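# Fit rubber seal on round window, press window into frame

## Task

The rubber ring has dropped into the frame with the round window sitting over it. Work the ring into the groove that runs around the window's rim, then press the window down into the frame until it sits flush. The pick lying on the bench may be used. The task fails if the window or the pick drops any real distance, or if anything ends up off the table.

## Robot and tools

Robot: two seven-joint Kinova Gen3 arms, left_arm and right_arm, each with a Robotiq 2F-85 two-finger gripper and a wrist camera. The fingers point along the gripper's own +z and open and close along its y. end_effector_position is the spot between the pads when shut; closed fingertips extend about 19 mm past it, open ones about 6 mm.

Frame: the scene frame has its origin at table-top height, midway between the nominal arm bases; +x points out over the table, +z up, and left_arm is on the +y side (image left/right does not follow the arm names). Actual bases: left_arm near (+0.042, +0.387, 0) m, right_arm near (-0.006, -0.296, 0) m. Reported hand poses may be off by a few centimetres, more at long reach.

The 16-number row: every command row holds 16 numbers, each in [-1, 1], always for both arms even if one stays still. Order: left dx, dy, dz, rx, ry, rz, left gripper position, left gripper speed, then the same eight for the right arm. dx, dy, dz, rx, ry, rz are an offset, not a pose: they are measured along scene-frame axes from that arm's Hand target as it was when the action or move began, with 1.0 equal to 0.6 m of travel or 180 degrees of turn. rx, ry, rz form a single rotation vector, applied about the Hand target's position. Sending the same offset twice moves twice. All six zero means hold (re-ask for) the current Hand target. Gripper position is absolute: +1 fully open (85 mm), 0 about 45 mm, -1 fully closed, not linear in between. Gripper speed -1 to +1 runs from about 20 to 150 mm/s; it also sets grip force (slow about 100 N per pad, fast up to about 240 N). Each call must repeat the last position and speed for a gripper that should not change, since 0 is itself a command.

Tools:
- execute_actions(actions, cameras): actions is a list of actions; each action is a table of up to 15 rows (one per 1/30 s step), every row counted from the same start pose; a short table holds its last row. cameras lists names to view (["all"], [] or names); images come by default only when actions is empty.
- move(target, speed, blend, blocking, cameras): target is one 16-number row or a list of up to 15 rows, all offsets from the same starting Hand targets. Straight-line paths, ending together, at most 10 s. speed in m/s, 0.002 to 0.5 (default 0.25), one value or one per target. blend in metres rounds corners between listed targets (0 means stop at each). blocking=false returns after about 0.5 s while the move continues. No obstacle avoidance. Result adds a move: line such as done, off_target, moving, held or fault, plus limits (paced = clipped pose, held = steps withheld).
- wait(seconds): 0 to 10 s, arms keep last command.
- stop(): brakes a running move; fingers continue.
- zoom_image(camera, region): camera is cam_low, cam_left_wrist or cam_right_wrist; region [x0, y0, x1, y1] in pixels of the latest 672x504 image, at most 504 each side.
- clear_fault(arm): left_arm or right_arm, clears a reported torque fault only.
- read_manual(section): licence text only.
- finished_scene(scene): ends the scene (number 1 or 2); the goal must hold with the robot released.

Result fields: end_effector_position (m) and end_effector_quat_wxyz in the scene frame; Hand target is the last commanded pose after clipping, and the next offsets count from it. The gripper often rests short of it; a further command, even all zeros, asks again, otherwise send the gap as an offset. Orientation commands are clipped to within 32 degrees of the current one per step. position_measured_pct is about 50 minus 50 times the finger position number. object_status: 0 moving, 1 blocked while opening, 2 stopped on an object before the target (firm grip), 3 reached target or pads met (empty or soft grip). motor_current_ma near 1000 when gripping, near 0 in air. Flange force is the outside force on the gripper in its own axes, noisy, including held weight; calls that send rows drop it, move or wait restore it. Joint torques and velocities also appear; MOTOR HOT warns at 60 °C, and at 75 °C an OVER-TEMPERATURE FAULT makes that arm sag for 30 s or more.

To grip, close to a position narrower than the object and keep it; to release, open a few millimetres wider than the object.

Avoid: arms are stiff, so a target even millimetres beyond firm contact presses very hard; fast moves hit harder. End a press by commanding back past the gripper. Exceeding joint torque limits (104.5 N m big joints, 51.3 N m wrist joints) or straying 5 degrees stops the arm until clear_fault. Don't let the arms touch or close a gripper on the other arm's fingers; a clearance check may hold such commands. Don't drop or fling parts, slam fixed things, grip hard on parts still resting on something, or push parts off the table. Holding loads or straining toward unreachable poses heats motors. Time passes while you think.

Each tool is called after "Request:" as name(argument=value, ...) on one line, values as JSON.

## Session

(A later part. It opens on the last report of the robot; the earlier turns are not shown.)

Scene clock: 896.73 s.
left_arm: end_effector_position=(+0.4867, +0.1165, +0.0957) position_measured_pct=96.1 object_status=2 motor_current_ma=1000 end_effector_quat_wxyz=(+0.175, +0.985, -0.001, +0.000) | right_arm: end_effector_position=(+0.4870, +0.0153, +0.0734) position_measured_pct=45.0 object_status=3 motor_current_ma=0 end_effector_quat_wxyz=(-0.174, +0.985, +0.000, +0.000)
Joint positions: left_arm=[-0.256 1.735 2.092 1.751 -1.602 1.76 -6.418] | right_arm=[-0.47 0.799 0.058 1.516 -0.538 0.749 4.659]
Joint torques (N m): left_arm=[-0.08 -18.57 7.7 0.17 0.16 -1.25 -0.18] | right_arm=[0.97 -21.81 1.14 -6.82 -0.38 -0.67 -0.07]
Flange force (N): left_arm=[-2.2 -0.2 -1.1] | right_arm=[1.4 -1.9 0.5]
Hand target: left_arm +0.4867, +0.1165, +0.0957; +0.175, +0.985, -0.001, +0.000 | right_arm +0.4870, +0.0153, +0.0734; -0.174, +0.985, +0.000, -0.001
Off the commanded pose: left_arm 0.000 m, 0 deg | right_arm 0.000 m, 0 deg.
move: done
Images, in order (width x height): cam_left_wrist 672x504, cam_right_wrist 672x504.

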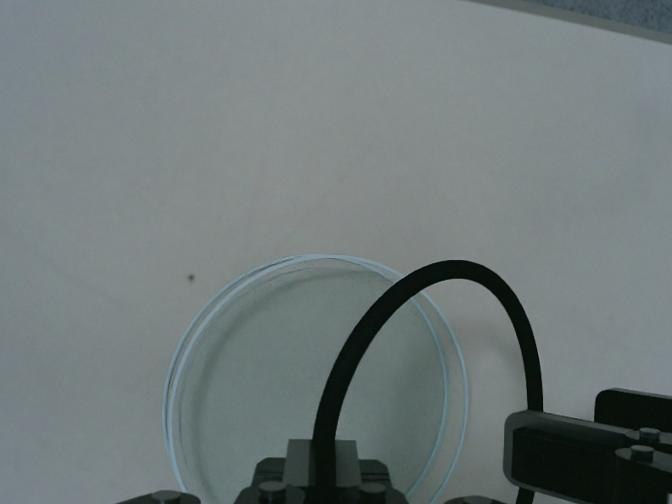

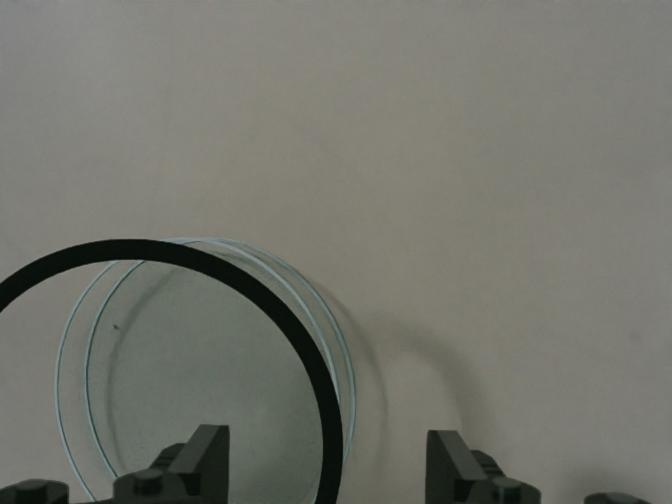

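Request:
move(target=[[0,0,0,0,0,0,-1,-1,0,0.0138,-0.0453,0,0,0,0.1,0]], speed=0.06, cameras=["cam_right_wrist","cam_left_wrist"])

Scene clock: 905.67 s.
left_arm: end_effector_position=(+0.4867, +0.1165, +0.0957) position_measured_pct=96.1 object_status=2 motor_current_ma=1000 end_effector_quat_wxyz=(+0.175, +0.985, -0.001, +0.000) | right_arm: end_effector_position=(+0.4870, +0.0236, +0.0463) position_measured_pct=45.0 object_status=3 motor_current_ma=0 end_effector_quat_wxyz=(-0.174, +0.985, +0.000, +0.000)
Joint positions: left_arm=[-0.256 1.735 2.092 1.751 -1.602 1.76 -6.418] | right_arm=[-0.474 0.849 0.042 1.516 -0.554 0.697 4.674]
Joint torques (N m): left_arm=[-0.1 -18.35 8.11 -0.25 0.04 -1.27 -0.16] | right_arm=[0.87 -22.51 1.02 -6.55 -0.39 -0.73 -0.06]
Flange force (N): left_arm=[-3.6 -0.6 -1.0] | right_arm=[2.0 -1.8 1.0]
Hand target: left_arm +0.4867, +0.1165, +0.0957; +0.175, +0.985, -0.001, +0.000 | right_arm +0.4870, +0.0236, +0.0463; -0.174, +0.985, +0.000, +0.000
Off the commanded pose: left_arm 0.000 m, 0 deg | right_arm 0.000 m, 0 deg.
move: done
Images, in order (width x height): cam_left_wrist 672x504, cam_right_wrist 672x504.

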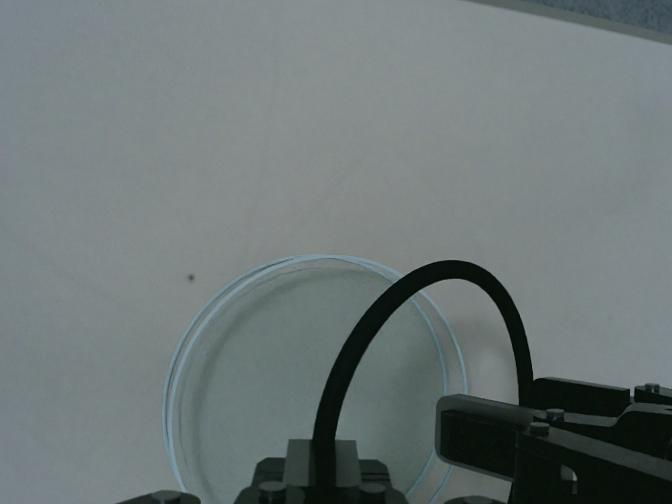

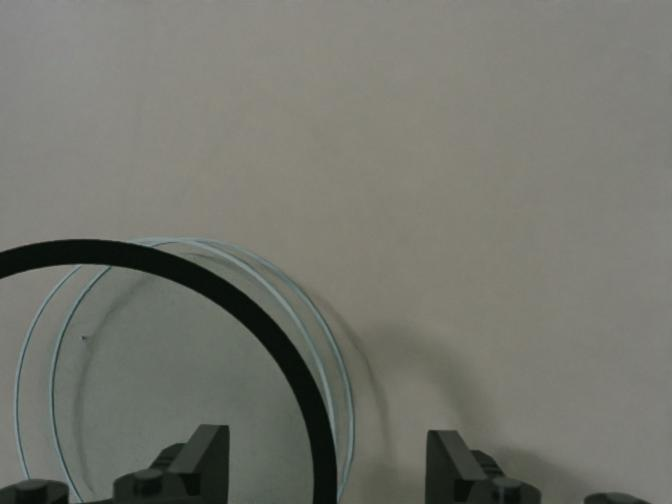

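Request:
move(target=[0,0,0,0,0,0,-1,-1,0,0,0,0,0,0,-1,-0.8], speed=0.06, cameras=["cam_right_wrist","cam_left_wrist"])

Request:
wait(seconds=1.5, cameras=["cam_right_wrist","cam_left_wrist"])

Scene clock: 911.03 s.
left_arm: end_effector_position=(+0.4867, +0.1165, +0.0957) position_measured_pct=96.1 object_status=2 motor_current_ma=1000 end_effector_quat_wxyz=(+0.175, +0.985, -0.001, +0.000) | right_arm: end_effector_position=(+0.4870, +0.0236, +0.0463) position_measured_pct=95.7 object_status=0 motor_current_ma=1000 end_effector_quat_wxyz=(-0.174, +0.985, +0.000, -0.001)
Joint positions: left_arm=[-0.256 1.735 2.092 1.751 -1.602 1.76 -6.418] | right_arm=[-0.474 0.849 0.042 1.516 -0.554 0.696 4.674]
Joint torques (N m): left_arm=[-0.14 -18.42 8.11 -0.3 0.01 -1.25 -0.16] | right_arm=[1 -22.27 1.05 -6.48 -0.39 -0.64 -0.13]
Flange force (N): left_arm=[-3.8 -0.6 -0.9] | right_arm=[1.6 -1.9 0.8]
Hand target: left_arm +0.4867, +0.1165, +0.0957; +0.175, +0.985, -0.001, +0.000 | right_arm +0.4870, +0.0236, +0.0463; -0.174, +0.985, +0.000, -0.001
Off the commanded pose: left_arm 0.000 m, 0 deg | right_arm 0.000 m, 0 deg.
move: done
Images, in order (width x height): cam_left_wrist 672x504, cam_right_wrist 672x504.

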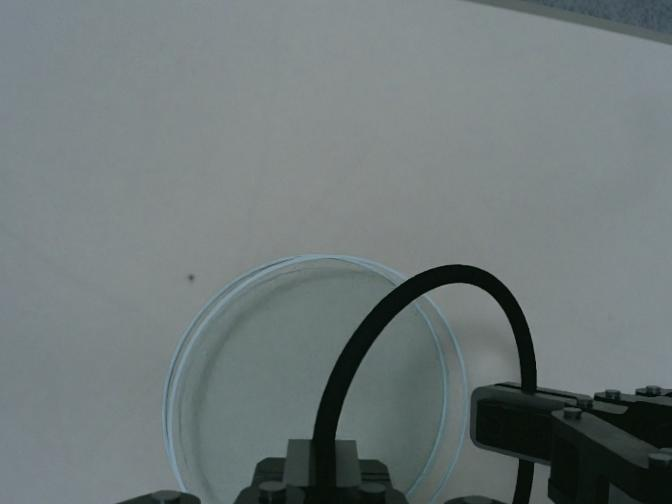

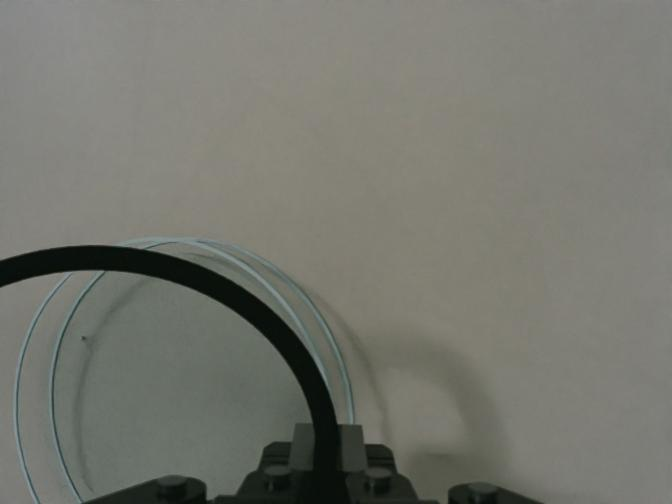

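Scene clock: 912.53 s.
left_arm: end_effector_position=(+0.4867, +0.1165, +0.0957) position_measured_pct=96.1 object_status=2 motor_current_ma=1000 end_effector_quat_wxyz=(+0.175, +0.985, -0.001, +0.000) | right_arm: end_effector_position=(+0.4870, +0.0236, +0.0463) position_measured_pct=95.7 object_status=2 motor_current_ma=1000 end_effector_quat_wxyz=(-0.174, +0.985, +0.000, -0.001)
Joint positions: left_arm=[-0.256 1.735 2.092 1.751 -1.602 1.76 -6.418] | right_arm=[-0.474 0.849 0.042 1.516 -0.554 0.696 4.674]
Joint torques (N m): left_arm=[-0.12 -18.42 8.04 -0.27 0 -1.28 -0.16] | right_arm=[1.02 -22.31 1.11 -6.55 -0.31 -0.69 -0.07]
Flange force (N): left_arm=[-3.7 -0.7 -1.1] | right_arm=[1.4 -1.9 0.8]
Hand target: left_arm +0.4867, +0.1165, +0.0957; +0.175, +0.985, -0.001, +0.000 | right_arm +0.4870, +0.0236, +0.0463; -0.174, +0.985, +0.000, -0.001
Tool commands: left_gripper/position=-1.0 left_gripper/speed=-1.0 right_gripper/position=-1.0 right_gripper/speed=-0.8
Off the commanded pose: left_arm 0.000 m, 0 deg | right_arm 0.000 m, 0 deg.
wait: 1.50 s; at rest by 0.17 s
Images, in order (width x height): cam_left_wrist 672x504, cam_right_wrist 672x504.

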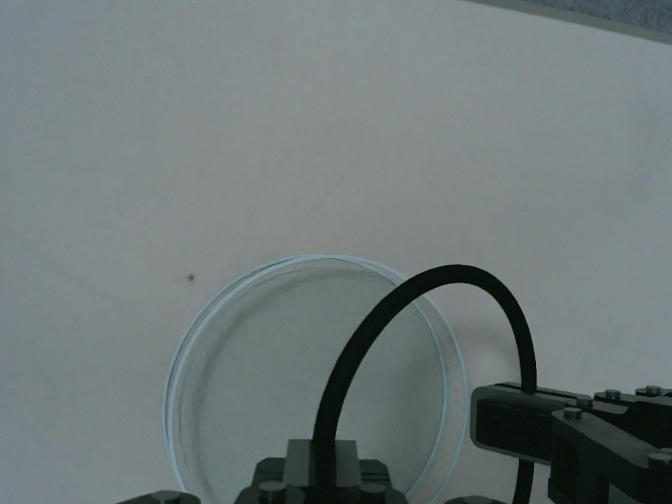

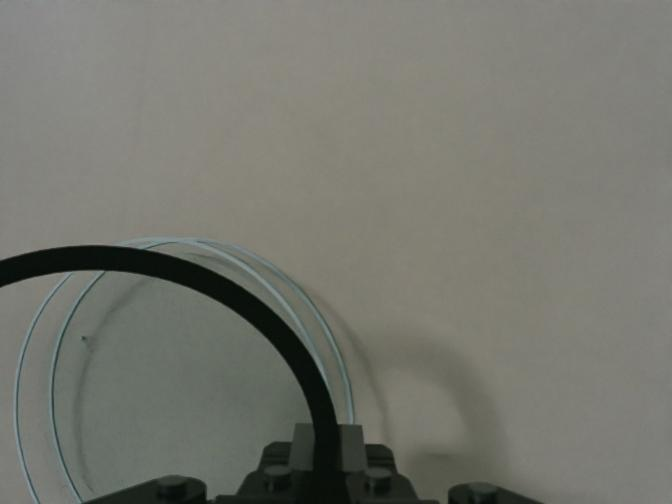

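Request:
move(target=[0,0.0735,-0.0643,0,0,0,-1,-1,0,-0.02,0.0182,0,0,0,-1,-0.8], speed=0.04, cameras=["cam_right_wrist","cam_left_wrist"])

Scene clock: 926.20 s.
left_arm: end_effector_position=(+0.4867, +0.1605, +0.0572) position_measured_pct=96.1 object_status=2 motor_current_ma=1000 end_effector_quat_wxyz=(+0.175, +0.985, -0.001, +0.000) | right_arm: end_effector_position=(+0.4870, +0.0116, +0.0572) position_measured_pct=95.7 object_status=2 motor_current_ma=1000 end_effector_quat_wxyz=(-0.174, +0.985, +0.000, +0.000)
Joint positions: left_arm=[-0.368 1.823 2.062 1.824 -1.639 1.756 -6.484] | right_arm=[-0.456 0.823 0.044 1.53 -0.548 0.715 4.685]
Joint torques (N m): left_arm=[-4.8 -18.28 6.55 -0.43 -0.73 2.37 -0.05] | right_arm=[6.95 -21.1 6.56 -4.23 1.81 -0.46 -0.08]
Flange force (N): left_arm=[-3.3 10.0 1.7] | right_arm=[0.9 -12.9 5.3]
Hand target: left_arm +0.4867, +0.1606, +0.0572; +0.175, +0.985, -0.001, +0.000 | right_arm +0.4870, +0.0116, +0.0572; -0.174, +0.985, +0.000, +0.000
Off the commanded pose: left_arm 0.000 m, 0 deg | right_arm 0.000 m, 0 deg.
move: done
Images, in order (width x height): cam_left_wrist 672x504, cam_right_wrist 672x504.

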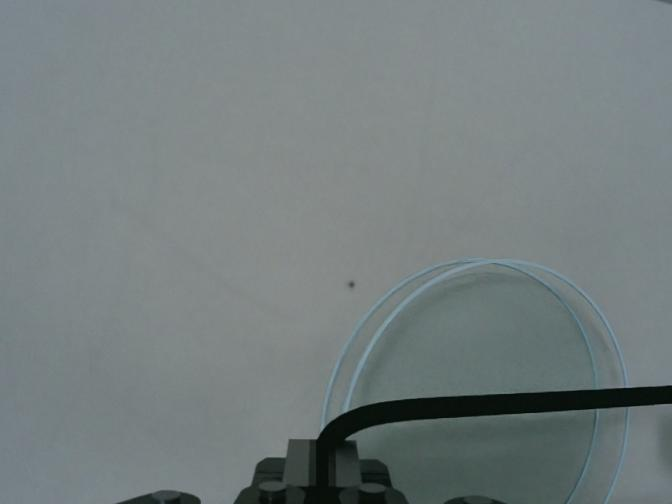

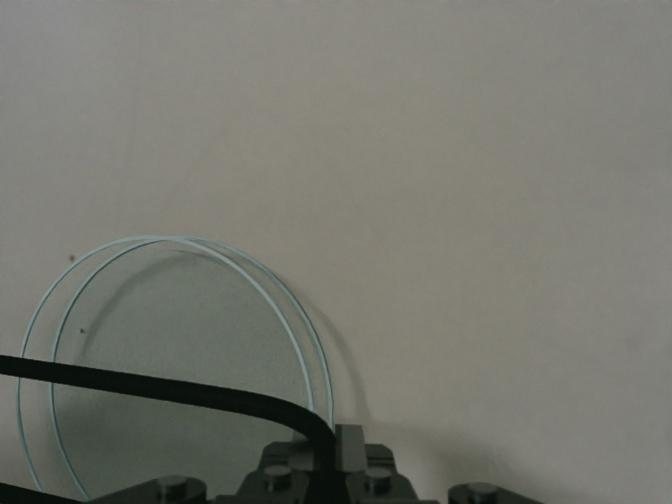

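Request:
move(target=[[0,0.0035,-0.015,0,0,0,-1,-1,0,-0.0035,-0.018,0,0,0,-1,-0.8],[0,0.0035,-0.05,0,0,0,-1,-1,0,-0.0035,-0.053,0,0,0,-1,-0.8]], speed=0.03, cameras=["cam_right_wrist","cam_left_wrist"])

Scene clock: 934.93 s.
left_arm: end_effector_position=(+0.4867, +0.1627, +0.0272) position_measured_pct=96.1 object_status=2 motor_current_ma=1000 end_effector_quat_wxyz=(+0.175, +0.985, -0.001, +0.000) | right_arm: end_effector_position=(+0.4870, +0.0095, +0.0254) position_measured_pct=95.7 object_status=2 motor_current_ma=1000 end_effector_quat_wxyz=(-0.174, +0.985, +0.000, +0.000)
Joint positions: left_arm=[-0.386 1.88 2.024 1.838 -1.693 1.732 -6.51] | right_arm=[-0.438 0.876 0.019 1.544 -0.567 0.65 4.726]
Joint torques (N m): left_arm=[-6.98 -18.13 5.32 -0.59 -1.29 3.69 -0.28] | right_arm=[8.99 -20.86 8.23 -2.85 2.3 -0.5 -0.07]
Flange force (N): left_arm=[-4.2 15.5 0.7] | right_arm=[1.1 -17.0 6.9]
Hand target: left_arm +0.4867, +0.1627, +0.0272; +0.175, +0.985, -0.001, +0.000 | right_arm +0.4870, +0.0095, +0.0254; -0.174, +0.985, +0.000, +0.000
Off the commanded pose: left_arm 0.000 m, 0 deg | right_arm 0.000 m, 0 deg.
move: done
Images, in order (width x height): cam_left_wrist 672x504, cam_right_wrist 672x504.

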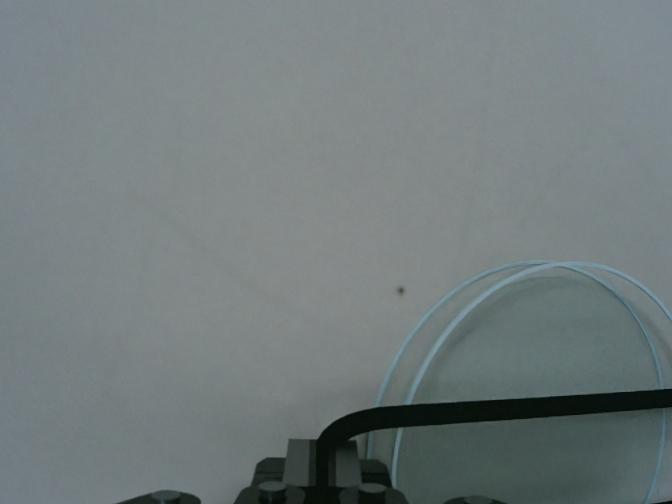

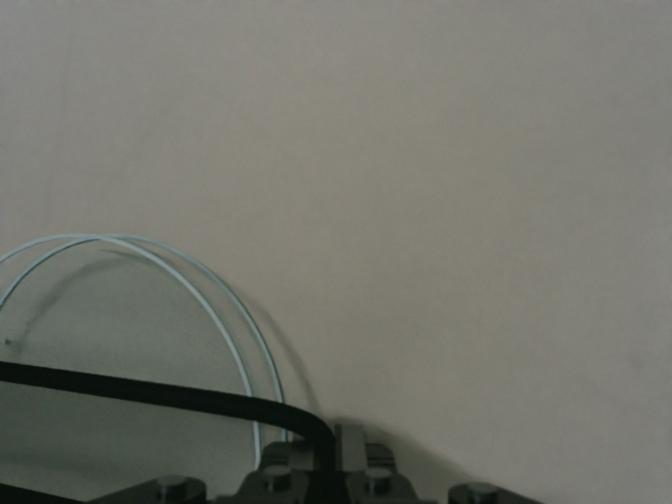

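Request:
move(target=[[0,0,-0.005,0,0,0,-1,-1,0,0,-0.0035,0,0,0,-1,-0.8],[0,-0.0035,-0.005,0,0,0,-1,-1,0,0.004,-0.0035,0,0,0,-1,-0.8]], speed=0.02, cameras=["cam_right_wrist","cam_left_wrist"])

Scene clock: 941.73 s.
left_arm: end_effector_position=(+0.4867, +0.1606, +0.0241) position_measured_pct=96.1 object_status=2 motor_current_ma=1000 end_effector_quat_wxyz=(+0.175, +0.985, -0.001, +0.000) | right_arm: end_effector_position=(+0.4870, +0.0118, +0.0233) position_measured_pct=95.7 object_status=2 motor_current_ma=1000 end_effector_quat_wxyz=(-0.174, +0.985, +0.000, +0.000)
Joint positions: left_arm=[-0.383 1.885 2.019 1.837 -1.7 1.728 -6.51] | right_arm=[-0.441 0.882 0.019 1.541 -0.568 0.647 4.723]
Joint torques (N m): left_arm=[-5.09 -17.58 5.37 -0.28 -0.86 2.49 -0.17] | right_arm=[7.07 -20.91 6.62 -3.55 1.73 -0.54 0.14]
Flange force (N): left_arm=[-3.9 11.5 -1.1] | right_arm=[0.9 -13.8 4.9]
Hand target: left_arm +0.4867, +0.1606, +0.0242; +0.175, +0.985, -0.001, +0.000 | right_arm +0.4870, +0.0119, +0.0233; -0.174, +0.985, +0.000, +0.000
Off the commanded pose: left_arm 0.000 m, 0 deg | right_arm 0.000 m, 0 deg.
move: done
Images, in order (width x height): cam_left_wrist 672x504, cam_right_wrist 672x504.

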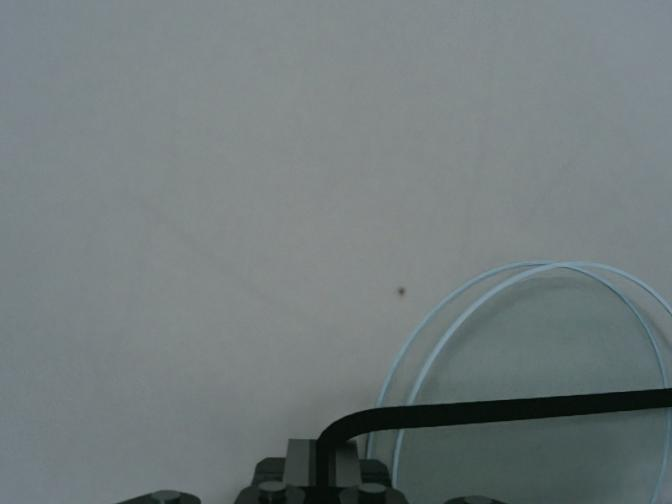

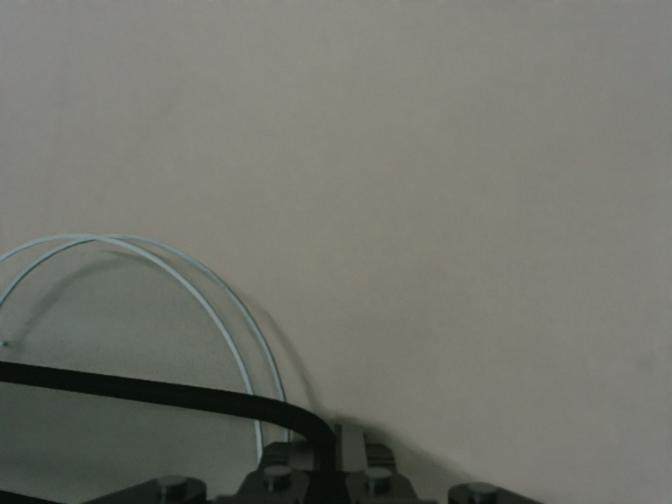

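Request:
move(target=[0,-0.0035,0,0,0,0,-1,-1,0,0.0035,0,0,0,0,-1,-0.8], speed=0.02)

Request:
move(target=[0,-0.0035,0,0,0,0,-1,-1,0,0.0035,0,0,0,0,-1,-0.8], speed=0.02, cameras=["cam_right_wrist","cam_left_wrist"])

Scene clock: 954.87 s.
left_arm: end_effector_position=(+0.4867, +0.1585, +0.0242) position_measured_pct=96.1 object_status=2 motor_current_ma=1000 end_effector_quat_wxyz=(+0.175, +0.985, -0.001, +0.000) | right_arm: end_effector_position=(+0.4870, +0.0139, +0.0233) position_measured_pct=95.7 object_status=2 motor_current_ma=1000 end_effector_quat_wxyz=(-0.174, +0.985, +0.000, +0.000)
Joint positions: left_arm=[-0.378 1.884 2.019 1.835 -1.702 1.727 -6.507] | right_arm=[-0.445 0.883 0.02 1.538 -0.568 0.648 4.719]
Joint torques (N m): left_arm=[-3.4 -17.11 5.95 0.14 -0.53 1.4 -0.11] | right_arm=[4.56 -20.95 4.38 -4.41 0.98 -0.73 -0.12]
Flange force (N): left_arm=[-3.2 8.0 -2.1] | right_arm=[1.2 -8.9 2.1]
Hand target: left_arm +0.4867, +0.1585, +0.0242; +0.175, +0.985, -0.001, +0.000 | right_arm +0.4870, +0.0140, +0.0233; -0.174, +0.985, +0.000, +0.000
Off the commanded pose: left_arm 0.000 m, 0 deg | right_arm 0.000 m, 0 deg.
move: done

Scene clock: 955.57 s.
left_arm: end_effector_position=(+0.4867, +0.1564, +0.0242) position_measured_pct=96.1 object_status=2 motor_current_ma=1000 end_effector_quat_wxyz=(+0.175, +0.985, -0.001, +0.000) | right_arm: end_effector_position=(+0.4870, +0.0161, +0.0233) position_measured_pct=95.7 object_status=2 motor_current_ma=1000 end_effector_quat_wxyz=(-0.174, +0.985, +0.000, +0.000)
Joint positions: left_arm=[-0.373 1.884 2.018 1.833 -1.703 1.726 -6.504] | right_arm=[-0.45 0.884 0.021 1.535 -0.568 0.649 4.715]
Joint torques (N m): left_arm=[-2.2 -17.01 6.4 0.32 -0.33 0.51 -0.12] | right_arm=[2.54 -20.55 2.56 -4.79 0.36 -0.57 -0.15]
Flange force (N): left_arm=[-3.4 5.2 -2.6] | right_arm=[1.3 -5.5 -0.3]
Hand target: left_arm +0.4867, +0.1564, +0.0242; +0.175, +0.985, -0.001, +0.000 | right_arm +0.4870, +0.0161, +0.0233; -0.174, +0.985, +0.000, +0.000
Off the commanded pose: left_arm 0.000 m, 0 deg | right_arm 0.000 m, 0 deg.
move: done
Images, in order (width x height): cam_left_wrist 672x504, cam_right_wrist 672x504.

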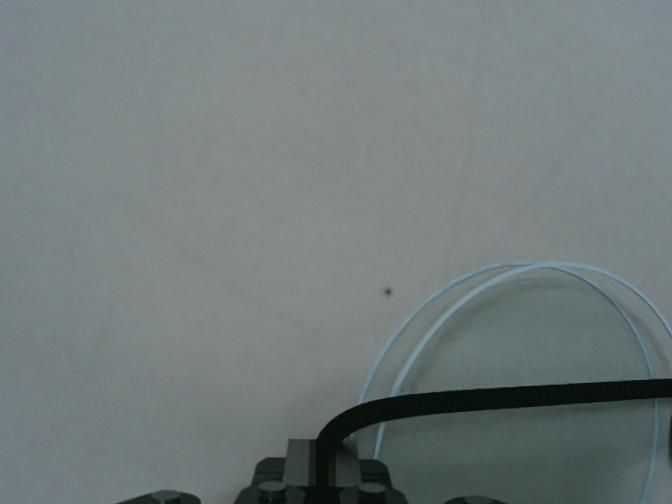

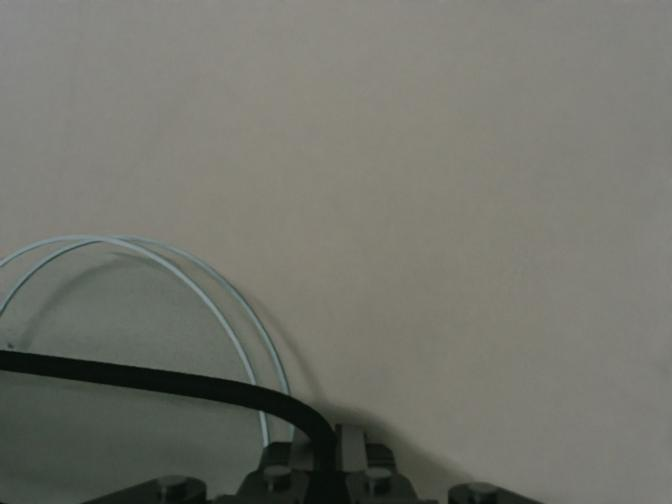

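Request:
move(target=[[0,0,0,0,0,0,-1,-1,0,0,0,0,0,0,-0.8,-1],[0,0,0,0,0,0,-1,-1,0,0,0.03,0,0,0,-0.8,-1]], speed=0.05, cameras=["cam_right_wrist","cam_left_wrist"])

Scene clock: 967.33 s.
left_arm: end_effector_position=(+0.4867, +0.1564, +0.0241) position_measured_pct=96.1 object_status=2 motor_current_ma=1000 end_effector_quat_wxyz=(+0.175, +0.985, -0.001, +0.000) | right_arm: end_effector_position=(+0.4870, +0.0161, +0.0412) position_measured_pct=90.0 object_status=3 motor_current_ma=0 end_effector_quat_wxyz=(-0.174, +0.985, +0.000, -0.001)
Joint positions: left_arm=[-0.373 1.884 2.018 1.833 -1.703 1.726 -6.504] | right_arm=[-0.458 0.853 0.035 1.53 -0.558 0.684 4.695]
Joint torques (N m): left_arm=[-0.07 -17.44 7.94 0.94 0.1 -1.3 -0.15] | right_arm=[0.99 -22.29 0.95 -6.46 -0.38 -0.51 -0.03]
Flange force (N): left_arm=[-3.3 -0.2 -1.5] | right_arm=[1.1 -1.8 1.1]
Hand target: left_arm +0.4867, +0.1564, +0.0242; +0.175, +0.985, -0.001, +0.000 | right_arm +0.4870, +0.0161, +0.0413; -0.174, +0.985, +0.000, +0.000
Off the commanded pose: left_arm 0.000 m, 0 deg | right_arm 0.000 m, 0 deg.
move: done
Images, in order (width x height): cam_left_wrist 672x504, cam_right_wrist 672x504.

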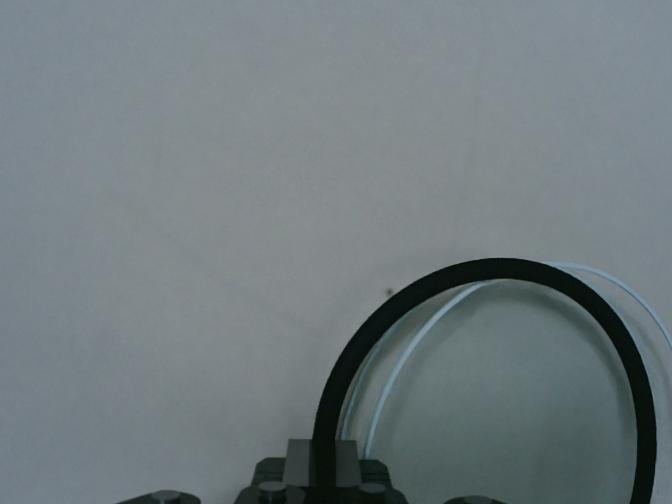

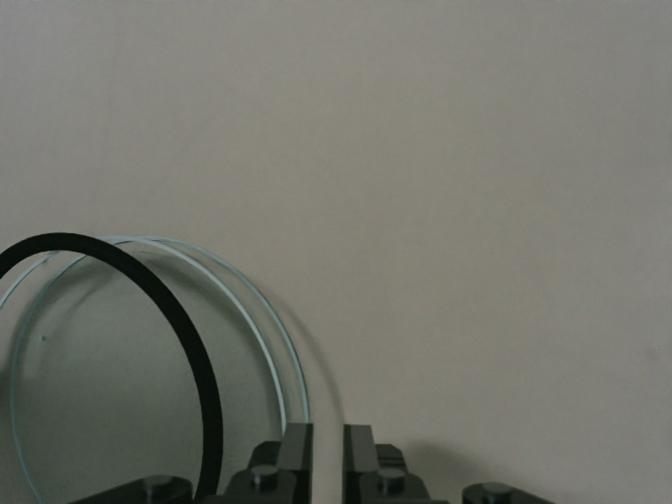

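Request:
move(target=[[0,0,0,0,0,0,-1,-1,0,-0.08,0.06,0,0,0,-0.8,-1],[0,-0.05,0.07,0,0,0,-1,-1,0,-0.12,0.1,0,0,0,-1,0]], speed=0.1, cameras=["cam_right_wrist","cam_left_wrist"])

Scene clock: 994.60 s.
left_arm: end_effector_position=(+0.4867, +0.1264, +0.0662) position_measured_pct=96.1 object_status=2 motor_current_ma=1000 end_effector_quat_wxyz=(+0.175, +0.985, -0.001, +0.000) | right_arm: end_effector_position=(+0.4870, -0.0559, +0.1013) position_measured_pct=98.7 object_status=0 motor_current_ma=520 end_effector_quat_wxyz=(-0.174, +0.985, +0.000, +0.000)
Joint positions: left_arm=[-0.288 1.795 2.063 1.783 -1.648 1.744 -6.442] | right_arm=[-0.344 0.714 0.056 1.587 -0.525 0.804 4.766]
Joint torques (N m): left_arm=[-0.02 -18.12 8.04 0.23 0.05 -1.28 -0.14] | right_arm=[0.98 -20.64 1.03 -6.86 -0.46 -0.57 -0.1]
Flange force (N): left_arm=[-3.5 -0.7 -1.2] | right_arm=[1.5 -1.8 0.4]
Hand target: left_arm +0.4867, +0.1264, +0.0662; +0.175, +0.985, -0.001, +0.000 | right_arm +0.4870, -0.0559, +0.1013; -0.174, +0.985, +0.000, +0.000
Off the commanded pose: left_arm 0.000 m, 0 deg | right_arm 0.000 m, 0 deg.
move: done
Images, in order (width x height): cam_left_wrist 672x504, cam_right_wrist 672x504.

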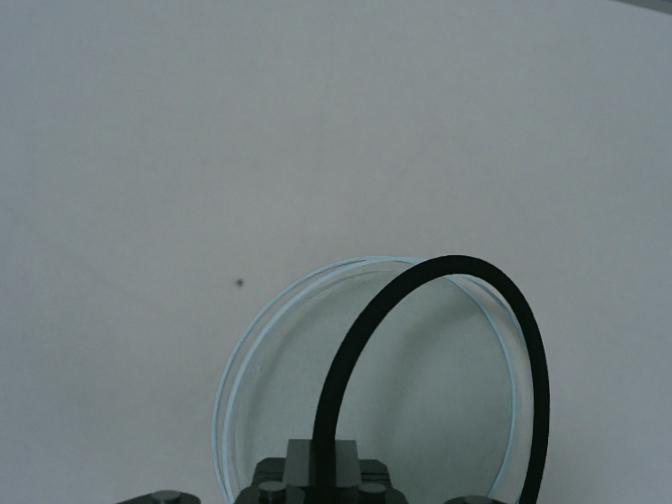

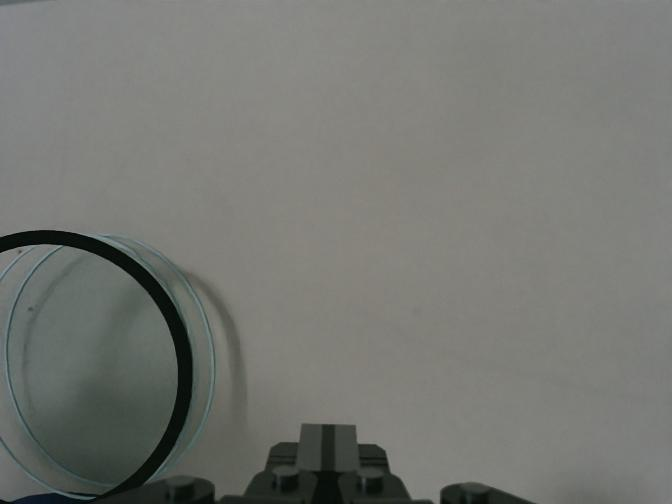

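Request:
move(target=[[0,-0.0165,0.0075,0,0,0,-1,-1,0,0.07,-0.08,0,0,0,-1,0]], speed=0.05, cameras=["cam_right_wrist","cam_left_wrist"])

Scene clock: 1002.83 s.
left_arm: end_effector_position=(+0.4867, +0.1165, +0.0707) position_measured_pct=96.1 object_status=2 motor_current_ma=1000 end_effector_quat_wxyz=(+0.175, +0.985, -0.001, +0.000) | right_arm: end_effector_position=(+0.4870, -0.0139, +0.0533) position_measured_pct=98.7 object_status=3 motor_current_ma=950 end_effector_quat_wxyz=(-0.174, +0.985, +0.000, +0.000)
Joint positions: left_arm=[-0.265 1.783 2.065 1.769 -1.647 1.742 -6.43] | right_arm=[-0.405 0.814 0.033 1.568 -0.554 0.701 4.742]
Joint torques (N m): left_arm=[-0.13 -18.2 8.11 0.24 0 -1.27 -0.16] | right_arm=[0.83 -21.57 0.95 -6.46 -0.4 -0.63 -0.13]
Flange force (N): left_arm=[-3.3 -0.4 -1.3] | right_arm=[1.2 -1.3 0.5]
Hand target: left_arm +0.4867, +0.1165, +0.0707; +0.175, +0.985, -0.001, +0.000 | right_arm +0.4870, -0.0139, +0.0533; -0.174, +0.985, +0.000, +0.000
Off the commanded pose: left_arm 0.000 m, 0 deg | right_arm 0.000 m, 0 deg.
move: done
Images, in order (width x height): cam_left_wrist 672x504, cam_right_wrist 672x504.

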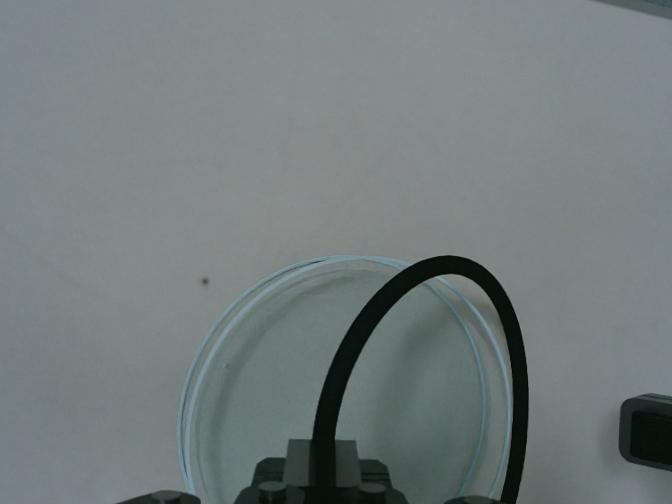

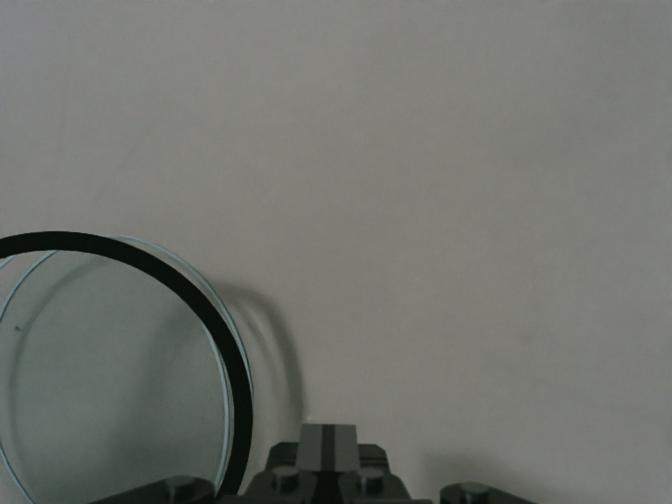

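Request:
move(target=[[0,-0.008,0.002,0,0,0,-1,-1,0,0,-0.0435,0,0,0,-1,0],[0,-0.008,0.002,0,0,0,-1,-1,0,0.0232,-0.0435,0,0,0,-1,0]], speed=0.05, cameras=["cam_right_wrist","cam_left_wrist"])

Scene clock: 1016.77 s.
left_arm: end_effector_position=(+0.4867, +0.1117, +0.0719) position_measured_pct=96.1 object_status=2 motor_current_ma=1000 end_effector_quat_wxyz=(+0.175, +0.985, -0.001, +0.000) | right_arm: end_effector_position=(+0.4870, +0.0000, +0.0272) position_measured_pct=98.7 object_status=3 motor_current_ma=950 end_effector_quat_wxyz=(-0.174, +0.985, +0.000, +0.000)
Joint positions: left_arm=[-0.254 1.78 2.064 1.762 -1.648 1.74 -6.426] | right_arm=[-0.421 0.868 0.019 1.558 -0.57 0.652 4.745]
Joint torques (N m): left_arm=[-0.04 -18.35 8.16 0.19 0.02 -1.26 -0.17] | right_arm=[1.05 -22.19 0.91 -6.11 -0.34 -0.48 -0.21]
Flange force (N): left_arm=[-3.6 -0.7 -1.1] | right_arm=[1.1 -1.5 1.3]
Hand target: left_arm +0.4867, +0.1117, +0.0719; +0.175, +0.985, -0.001, +0.000 | right_arm +0.4870, +0.0000, +0.0272; -0.174, +0.985, +0.000, +0.000
Off the commanded pose: left_arm 0.000 m, 0 deg | right_arm 0.000 m, 0 deg.
move: done
Images, in order (width x height): cam_left_wrist 672x504, cam_right_wrist 672x504.

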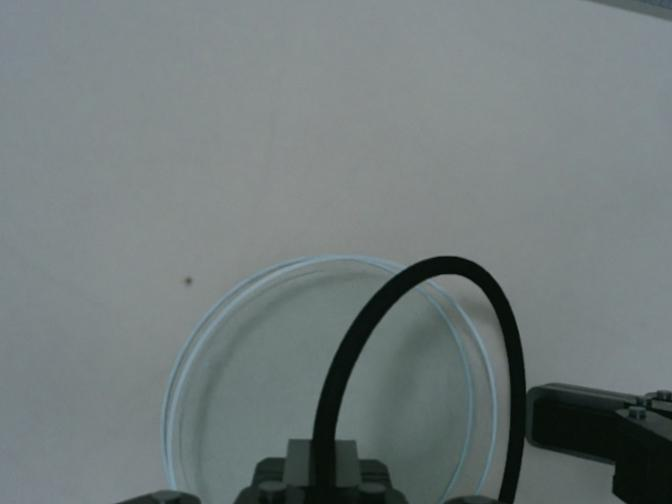

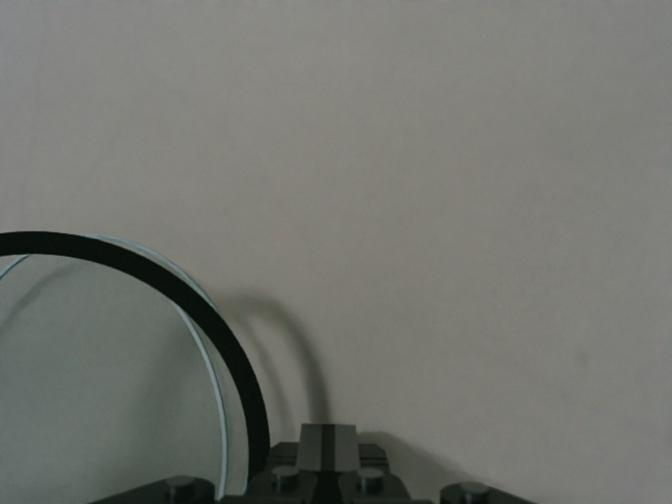

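Request:
zoom_image(camera="cam_left_wrist", region=[400, 240, 640, 504])

Request:
zoom_image(camera="cam_right_wrist", region=[100, 240, 400, 504])

Scaled by 1.909.

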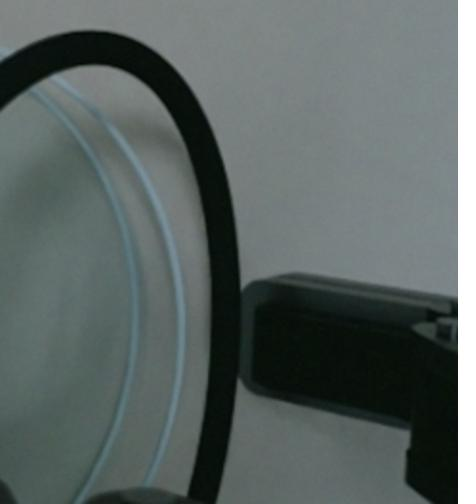

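Scaled by 1.680.

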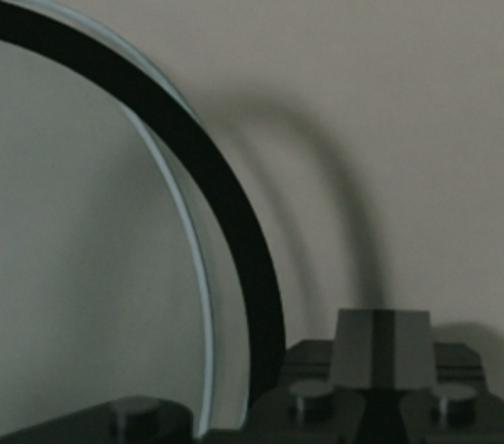

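Request:
move(target=[0,0,-0.015,0,0,0,-1,-1,0,-0.006,-0.004,0,0,0,-1,0], speed=0.05, cameras=["cam_right_wrist","cam_left_wrist"])

Request:
zoom_image(camera="cam_right_wrist", region=[100, 240, 400, 504])

Scene clock: 1026.63 s.
left_arm: end_effector_position=(+0.4867, +0.1117, +0.0629) position_measured_pct=96.1 object_status=2 motor_current_ma=1000 end_effector_quat_wxyz=(+0.175, +0.985, -0.001, +0.000) | right_arm: end_effector_position=(+0.4870, -0.0036, +0.0248) position_measured_pct=98.7 object_status=3 motor_current_ma=950 end_effector_quat_wxyz=(-0.174, +0.985, +0.000, +0.000)
Joint positions: left_arm=[-0.258 1.796 2.053 1.767 -1.663 1.732 -6.431] | right_arm=[-0.413 0.87 0.016 1.563 -0.571 0.646 4.754]
Joint torques (N m): left_arm=[-0.09 -18.26 8.29 0.24 0.23 -1.31 -0.13] | right_arm=[0.83 -22.14 0.82 -6.1 -0.37 -0.6 -0.13]
Flange force (N): left_arm=[-3.7 -0.8 -0.7] | right_arm=[1.4 -1.3 0.9]
Hand target: left_arm +0.4867, +0.1117, +0.0629; +0.175, +0.985, -0.001, +0.000 | right_arm +0.4870, -0.0036, +0.0248; -0.174, +0.985, +0.000, +0.000
Off the commanded pose: left_arm 0.000 m, 0 deg | right_arm 0.000 m, 0 deg.
move: done
Images, in order (width x height): cam_left_wrist 672x504, cam_right_wrist 672x504.

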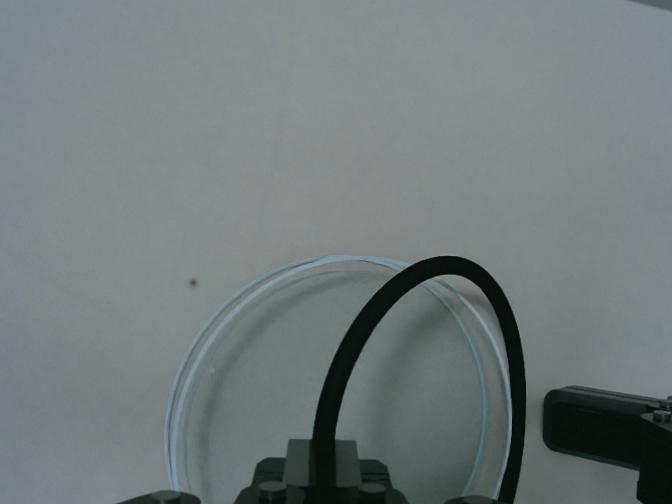

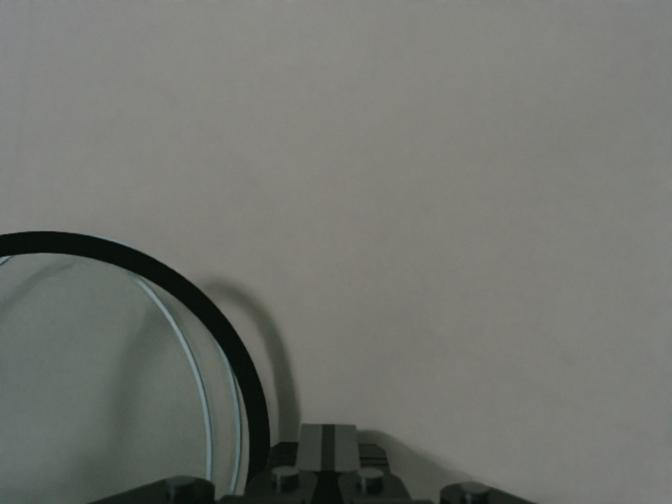

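Scaled by 1.680.

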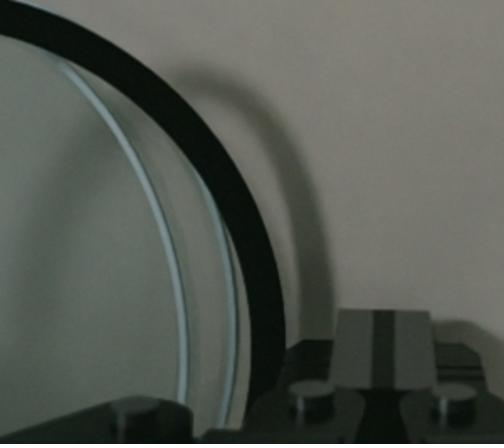

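Request:
move(target=[[0,0,-0.0067,0,0,0,-1,-1,0,0.006,0,0,0,0,-1,0],[0,0.01,-0.0067,0,0,0,-1,-1,0,0.022,0,0,0,0,-1,0]], speed=0.03, cameras=["cam_right_wrist","cam_left_wrist"])

Request:
zoom_image(camera="cam_right_wrist", region=[50, 240, 350, 504])

Request:
zoom_image(camera="cam_left_wrist", region=[400, 240, 640, 504])

Scene clock: 1033.47 s.
left_arm: end_effector_position=(+0.4867, +0.1176, +0.0588) position_measured_pct=96.1 object_status=2 motor_current_ma=1000 end_effector_quat_wxyz=(+0.175, +0.985, -0.001, +0.000) | right_arm: end_effector_position=(+0.4870, +0.0096, +0.0248) position_measured_pct=98.7 object_status=3 motor_current_ma=950 end_effector_quat_wxyz=(-0.174, +0.985, +0.000, +0.000)
Joint positions: left_arm=[-0.272 1.805 2.05 1.777 -1.666 1.732 -6.438] | right_arm=[-0.439 0.878 0.022 1.545 -0.571 0.65 4.729]
Joint torques (N m): left_arm=[-0.22 -18.15 8.13 0.39 0.04 -1.25 -0.15] | right_arm=[0.89 -22.33 1.01 -6.1 -0.29 -0.55 -0.04]
Flange force (N): left_arm=[-3.4 -0.2 -1.2] | right_arm=[1.5 -1.6 1.1]
Hand target: left_arm +0.4867, +0.1177, +0.0588; +0.175, +0.985, -0.001, +0.000 | right_arm +0.4870, +0.0096, +0.0248; -0.174, +0.985, +0.000, +0.000
Off the commanded pose: left_arm 0.000 m, 0 deg | right_arm 0.000 m, 0 deg.
move: done
Images, in order (width x height): cam_left_wrist 672x504, cam_right_wrist 672x504.

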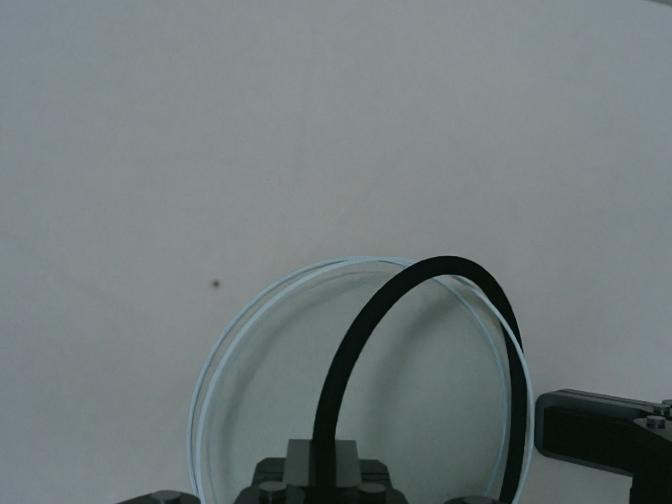

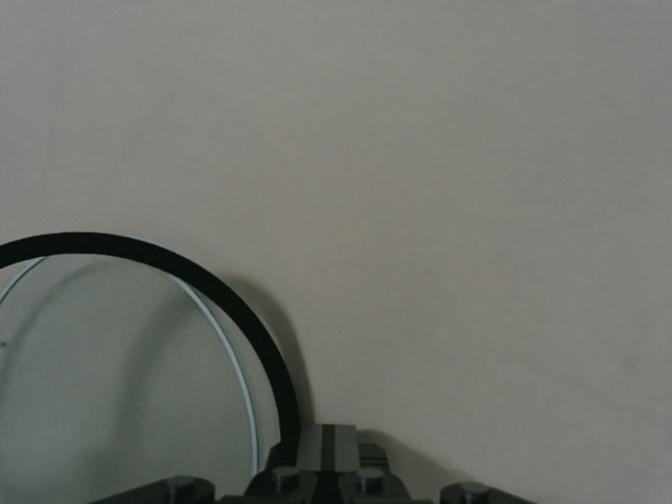

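Scaled by 1.680.

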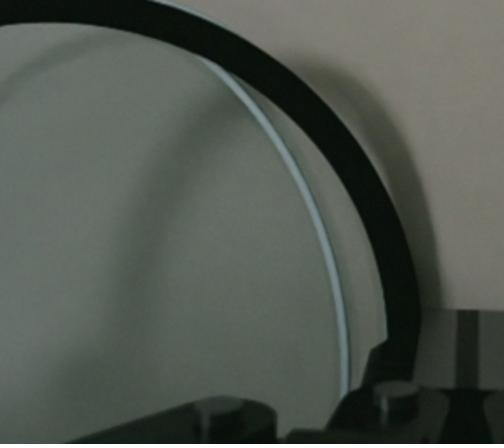

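Scaled by 1.909.

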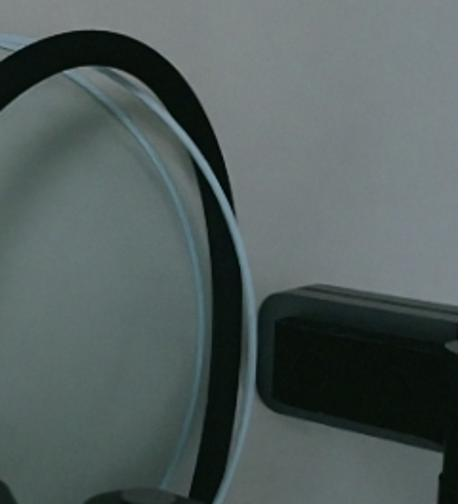

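Request:
move(target=[[0,0.0,0,0,0,0,-1,-1,0,0.004,0,0,0,0,-1,0],[0,0.006,-0.013,0,0,0,-1,-1,0,0.004,0,0,0,0,-1,0],[0,0.01,-0.026,0,0,0,-1,-1,0,0.004,0,0,0,0,-1,0]], speed=0.03, cameras=["cam_right_wrist","cam_left_wrist"])

Request:
zoom_image(camera="cam_left_wrist", region=[400, 240, 640, 504])

Scene clock: 1041.53 s.
left_arm: end_effector_position=(+0.4867, +0.1237, +0.0433) position_measured_pct=96.1 object_status=2 motor_current_ma=1000 end_effector_quat_wxyz=(+0.175, +0.985, -0.001, +0.000) | right_arm: end_effector_position=(+0.4870, +0.0120, +0.0248) position_measured_pct=98.7 object_status=3 motor_current_ma=950 end_effector_quat_wxyz=(-0.174, +0.985, +0.000, +0.000)
Joint positions: left_arm=[-0.292 1.836 2.033 1.792 -1.69 1.722 -6.454] | right_arm=[-0.444 0.879 0.023 1.541 -0.571 0.651 4.724]
Joint torques (N m): left_arm=[-0.15 -17.97 8.05 0.72 0.23 -1.22 -0.09] | right_arm=[1.06 -22.38 0.85 -6.17 -0.39 -0.63 -0.07]
Flange force (N): left_arm=[-3.0 -0.2 -1.0] | right_arm=[1.6 -2.1 0.9]
Hand target: left_arm +0.4867, +0.1237, +0.0432; +0.175, +0.985, -0.001, +0.000 | right_arm +0.4870, +0.0120, +0.0248; -0.174, +0.985, +0.000, +0.000
Off the commanded pose: left_arm 0.000 m, 0 deg | right_arm 0.000 m, 0 deg.
move: done
Images, in order (width x height): cam_left_wrist 672x504, cam_right_wrist 672x504.

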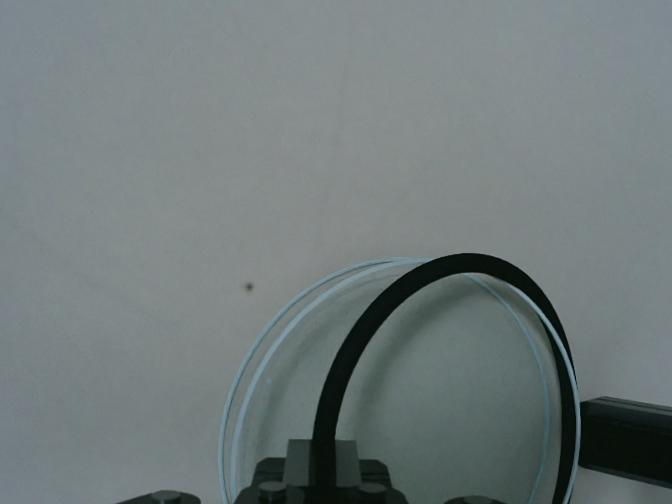

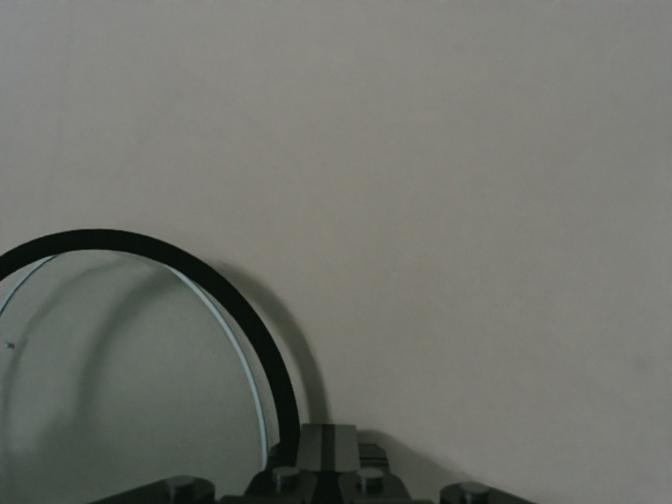

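Scaled by 1.909.

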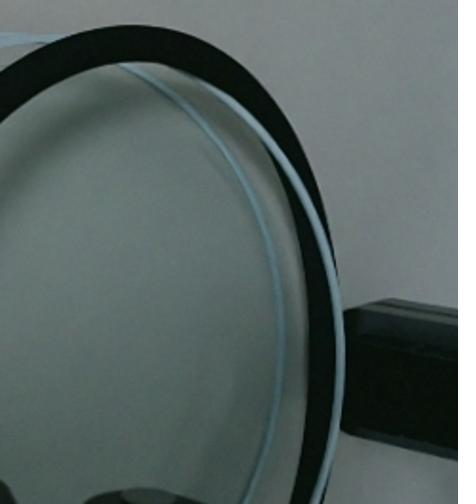

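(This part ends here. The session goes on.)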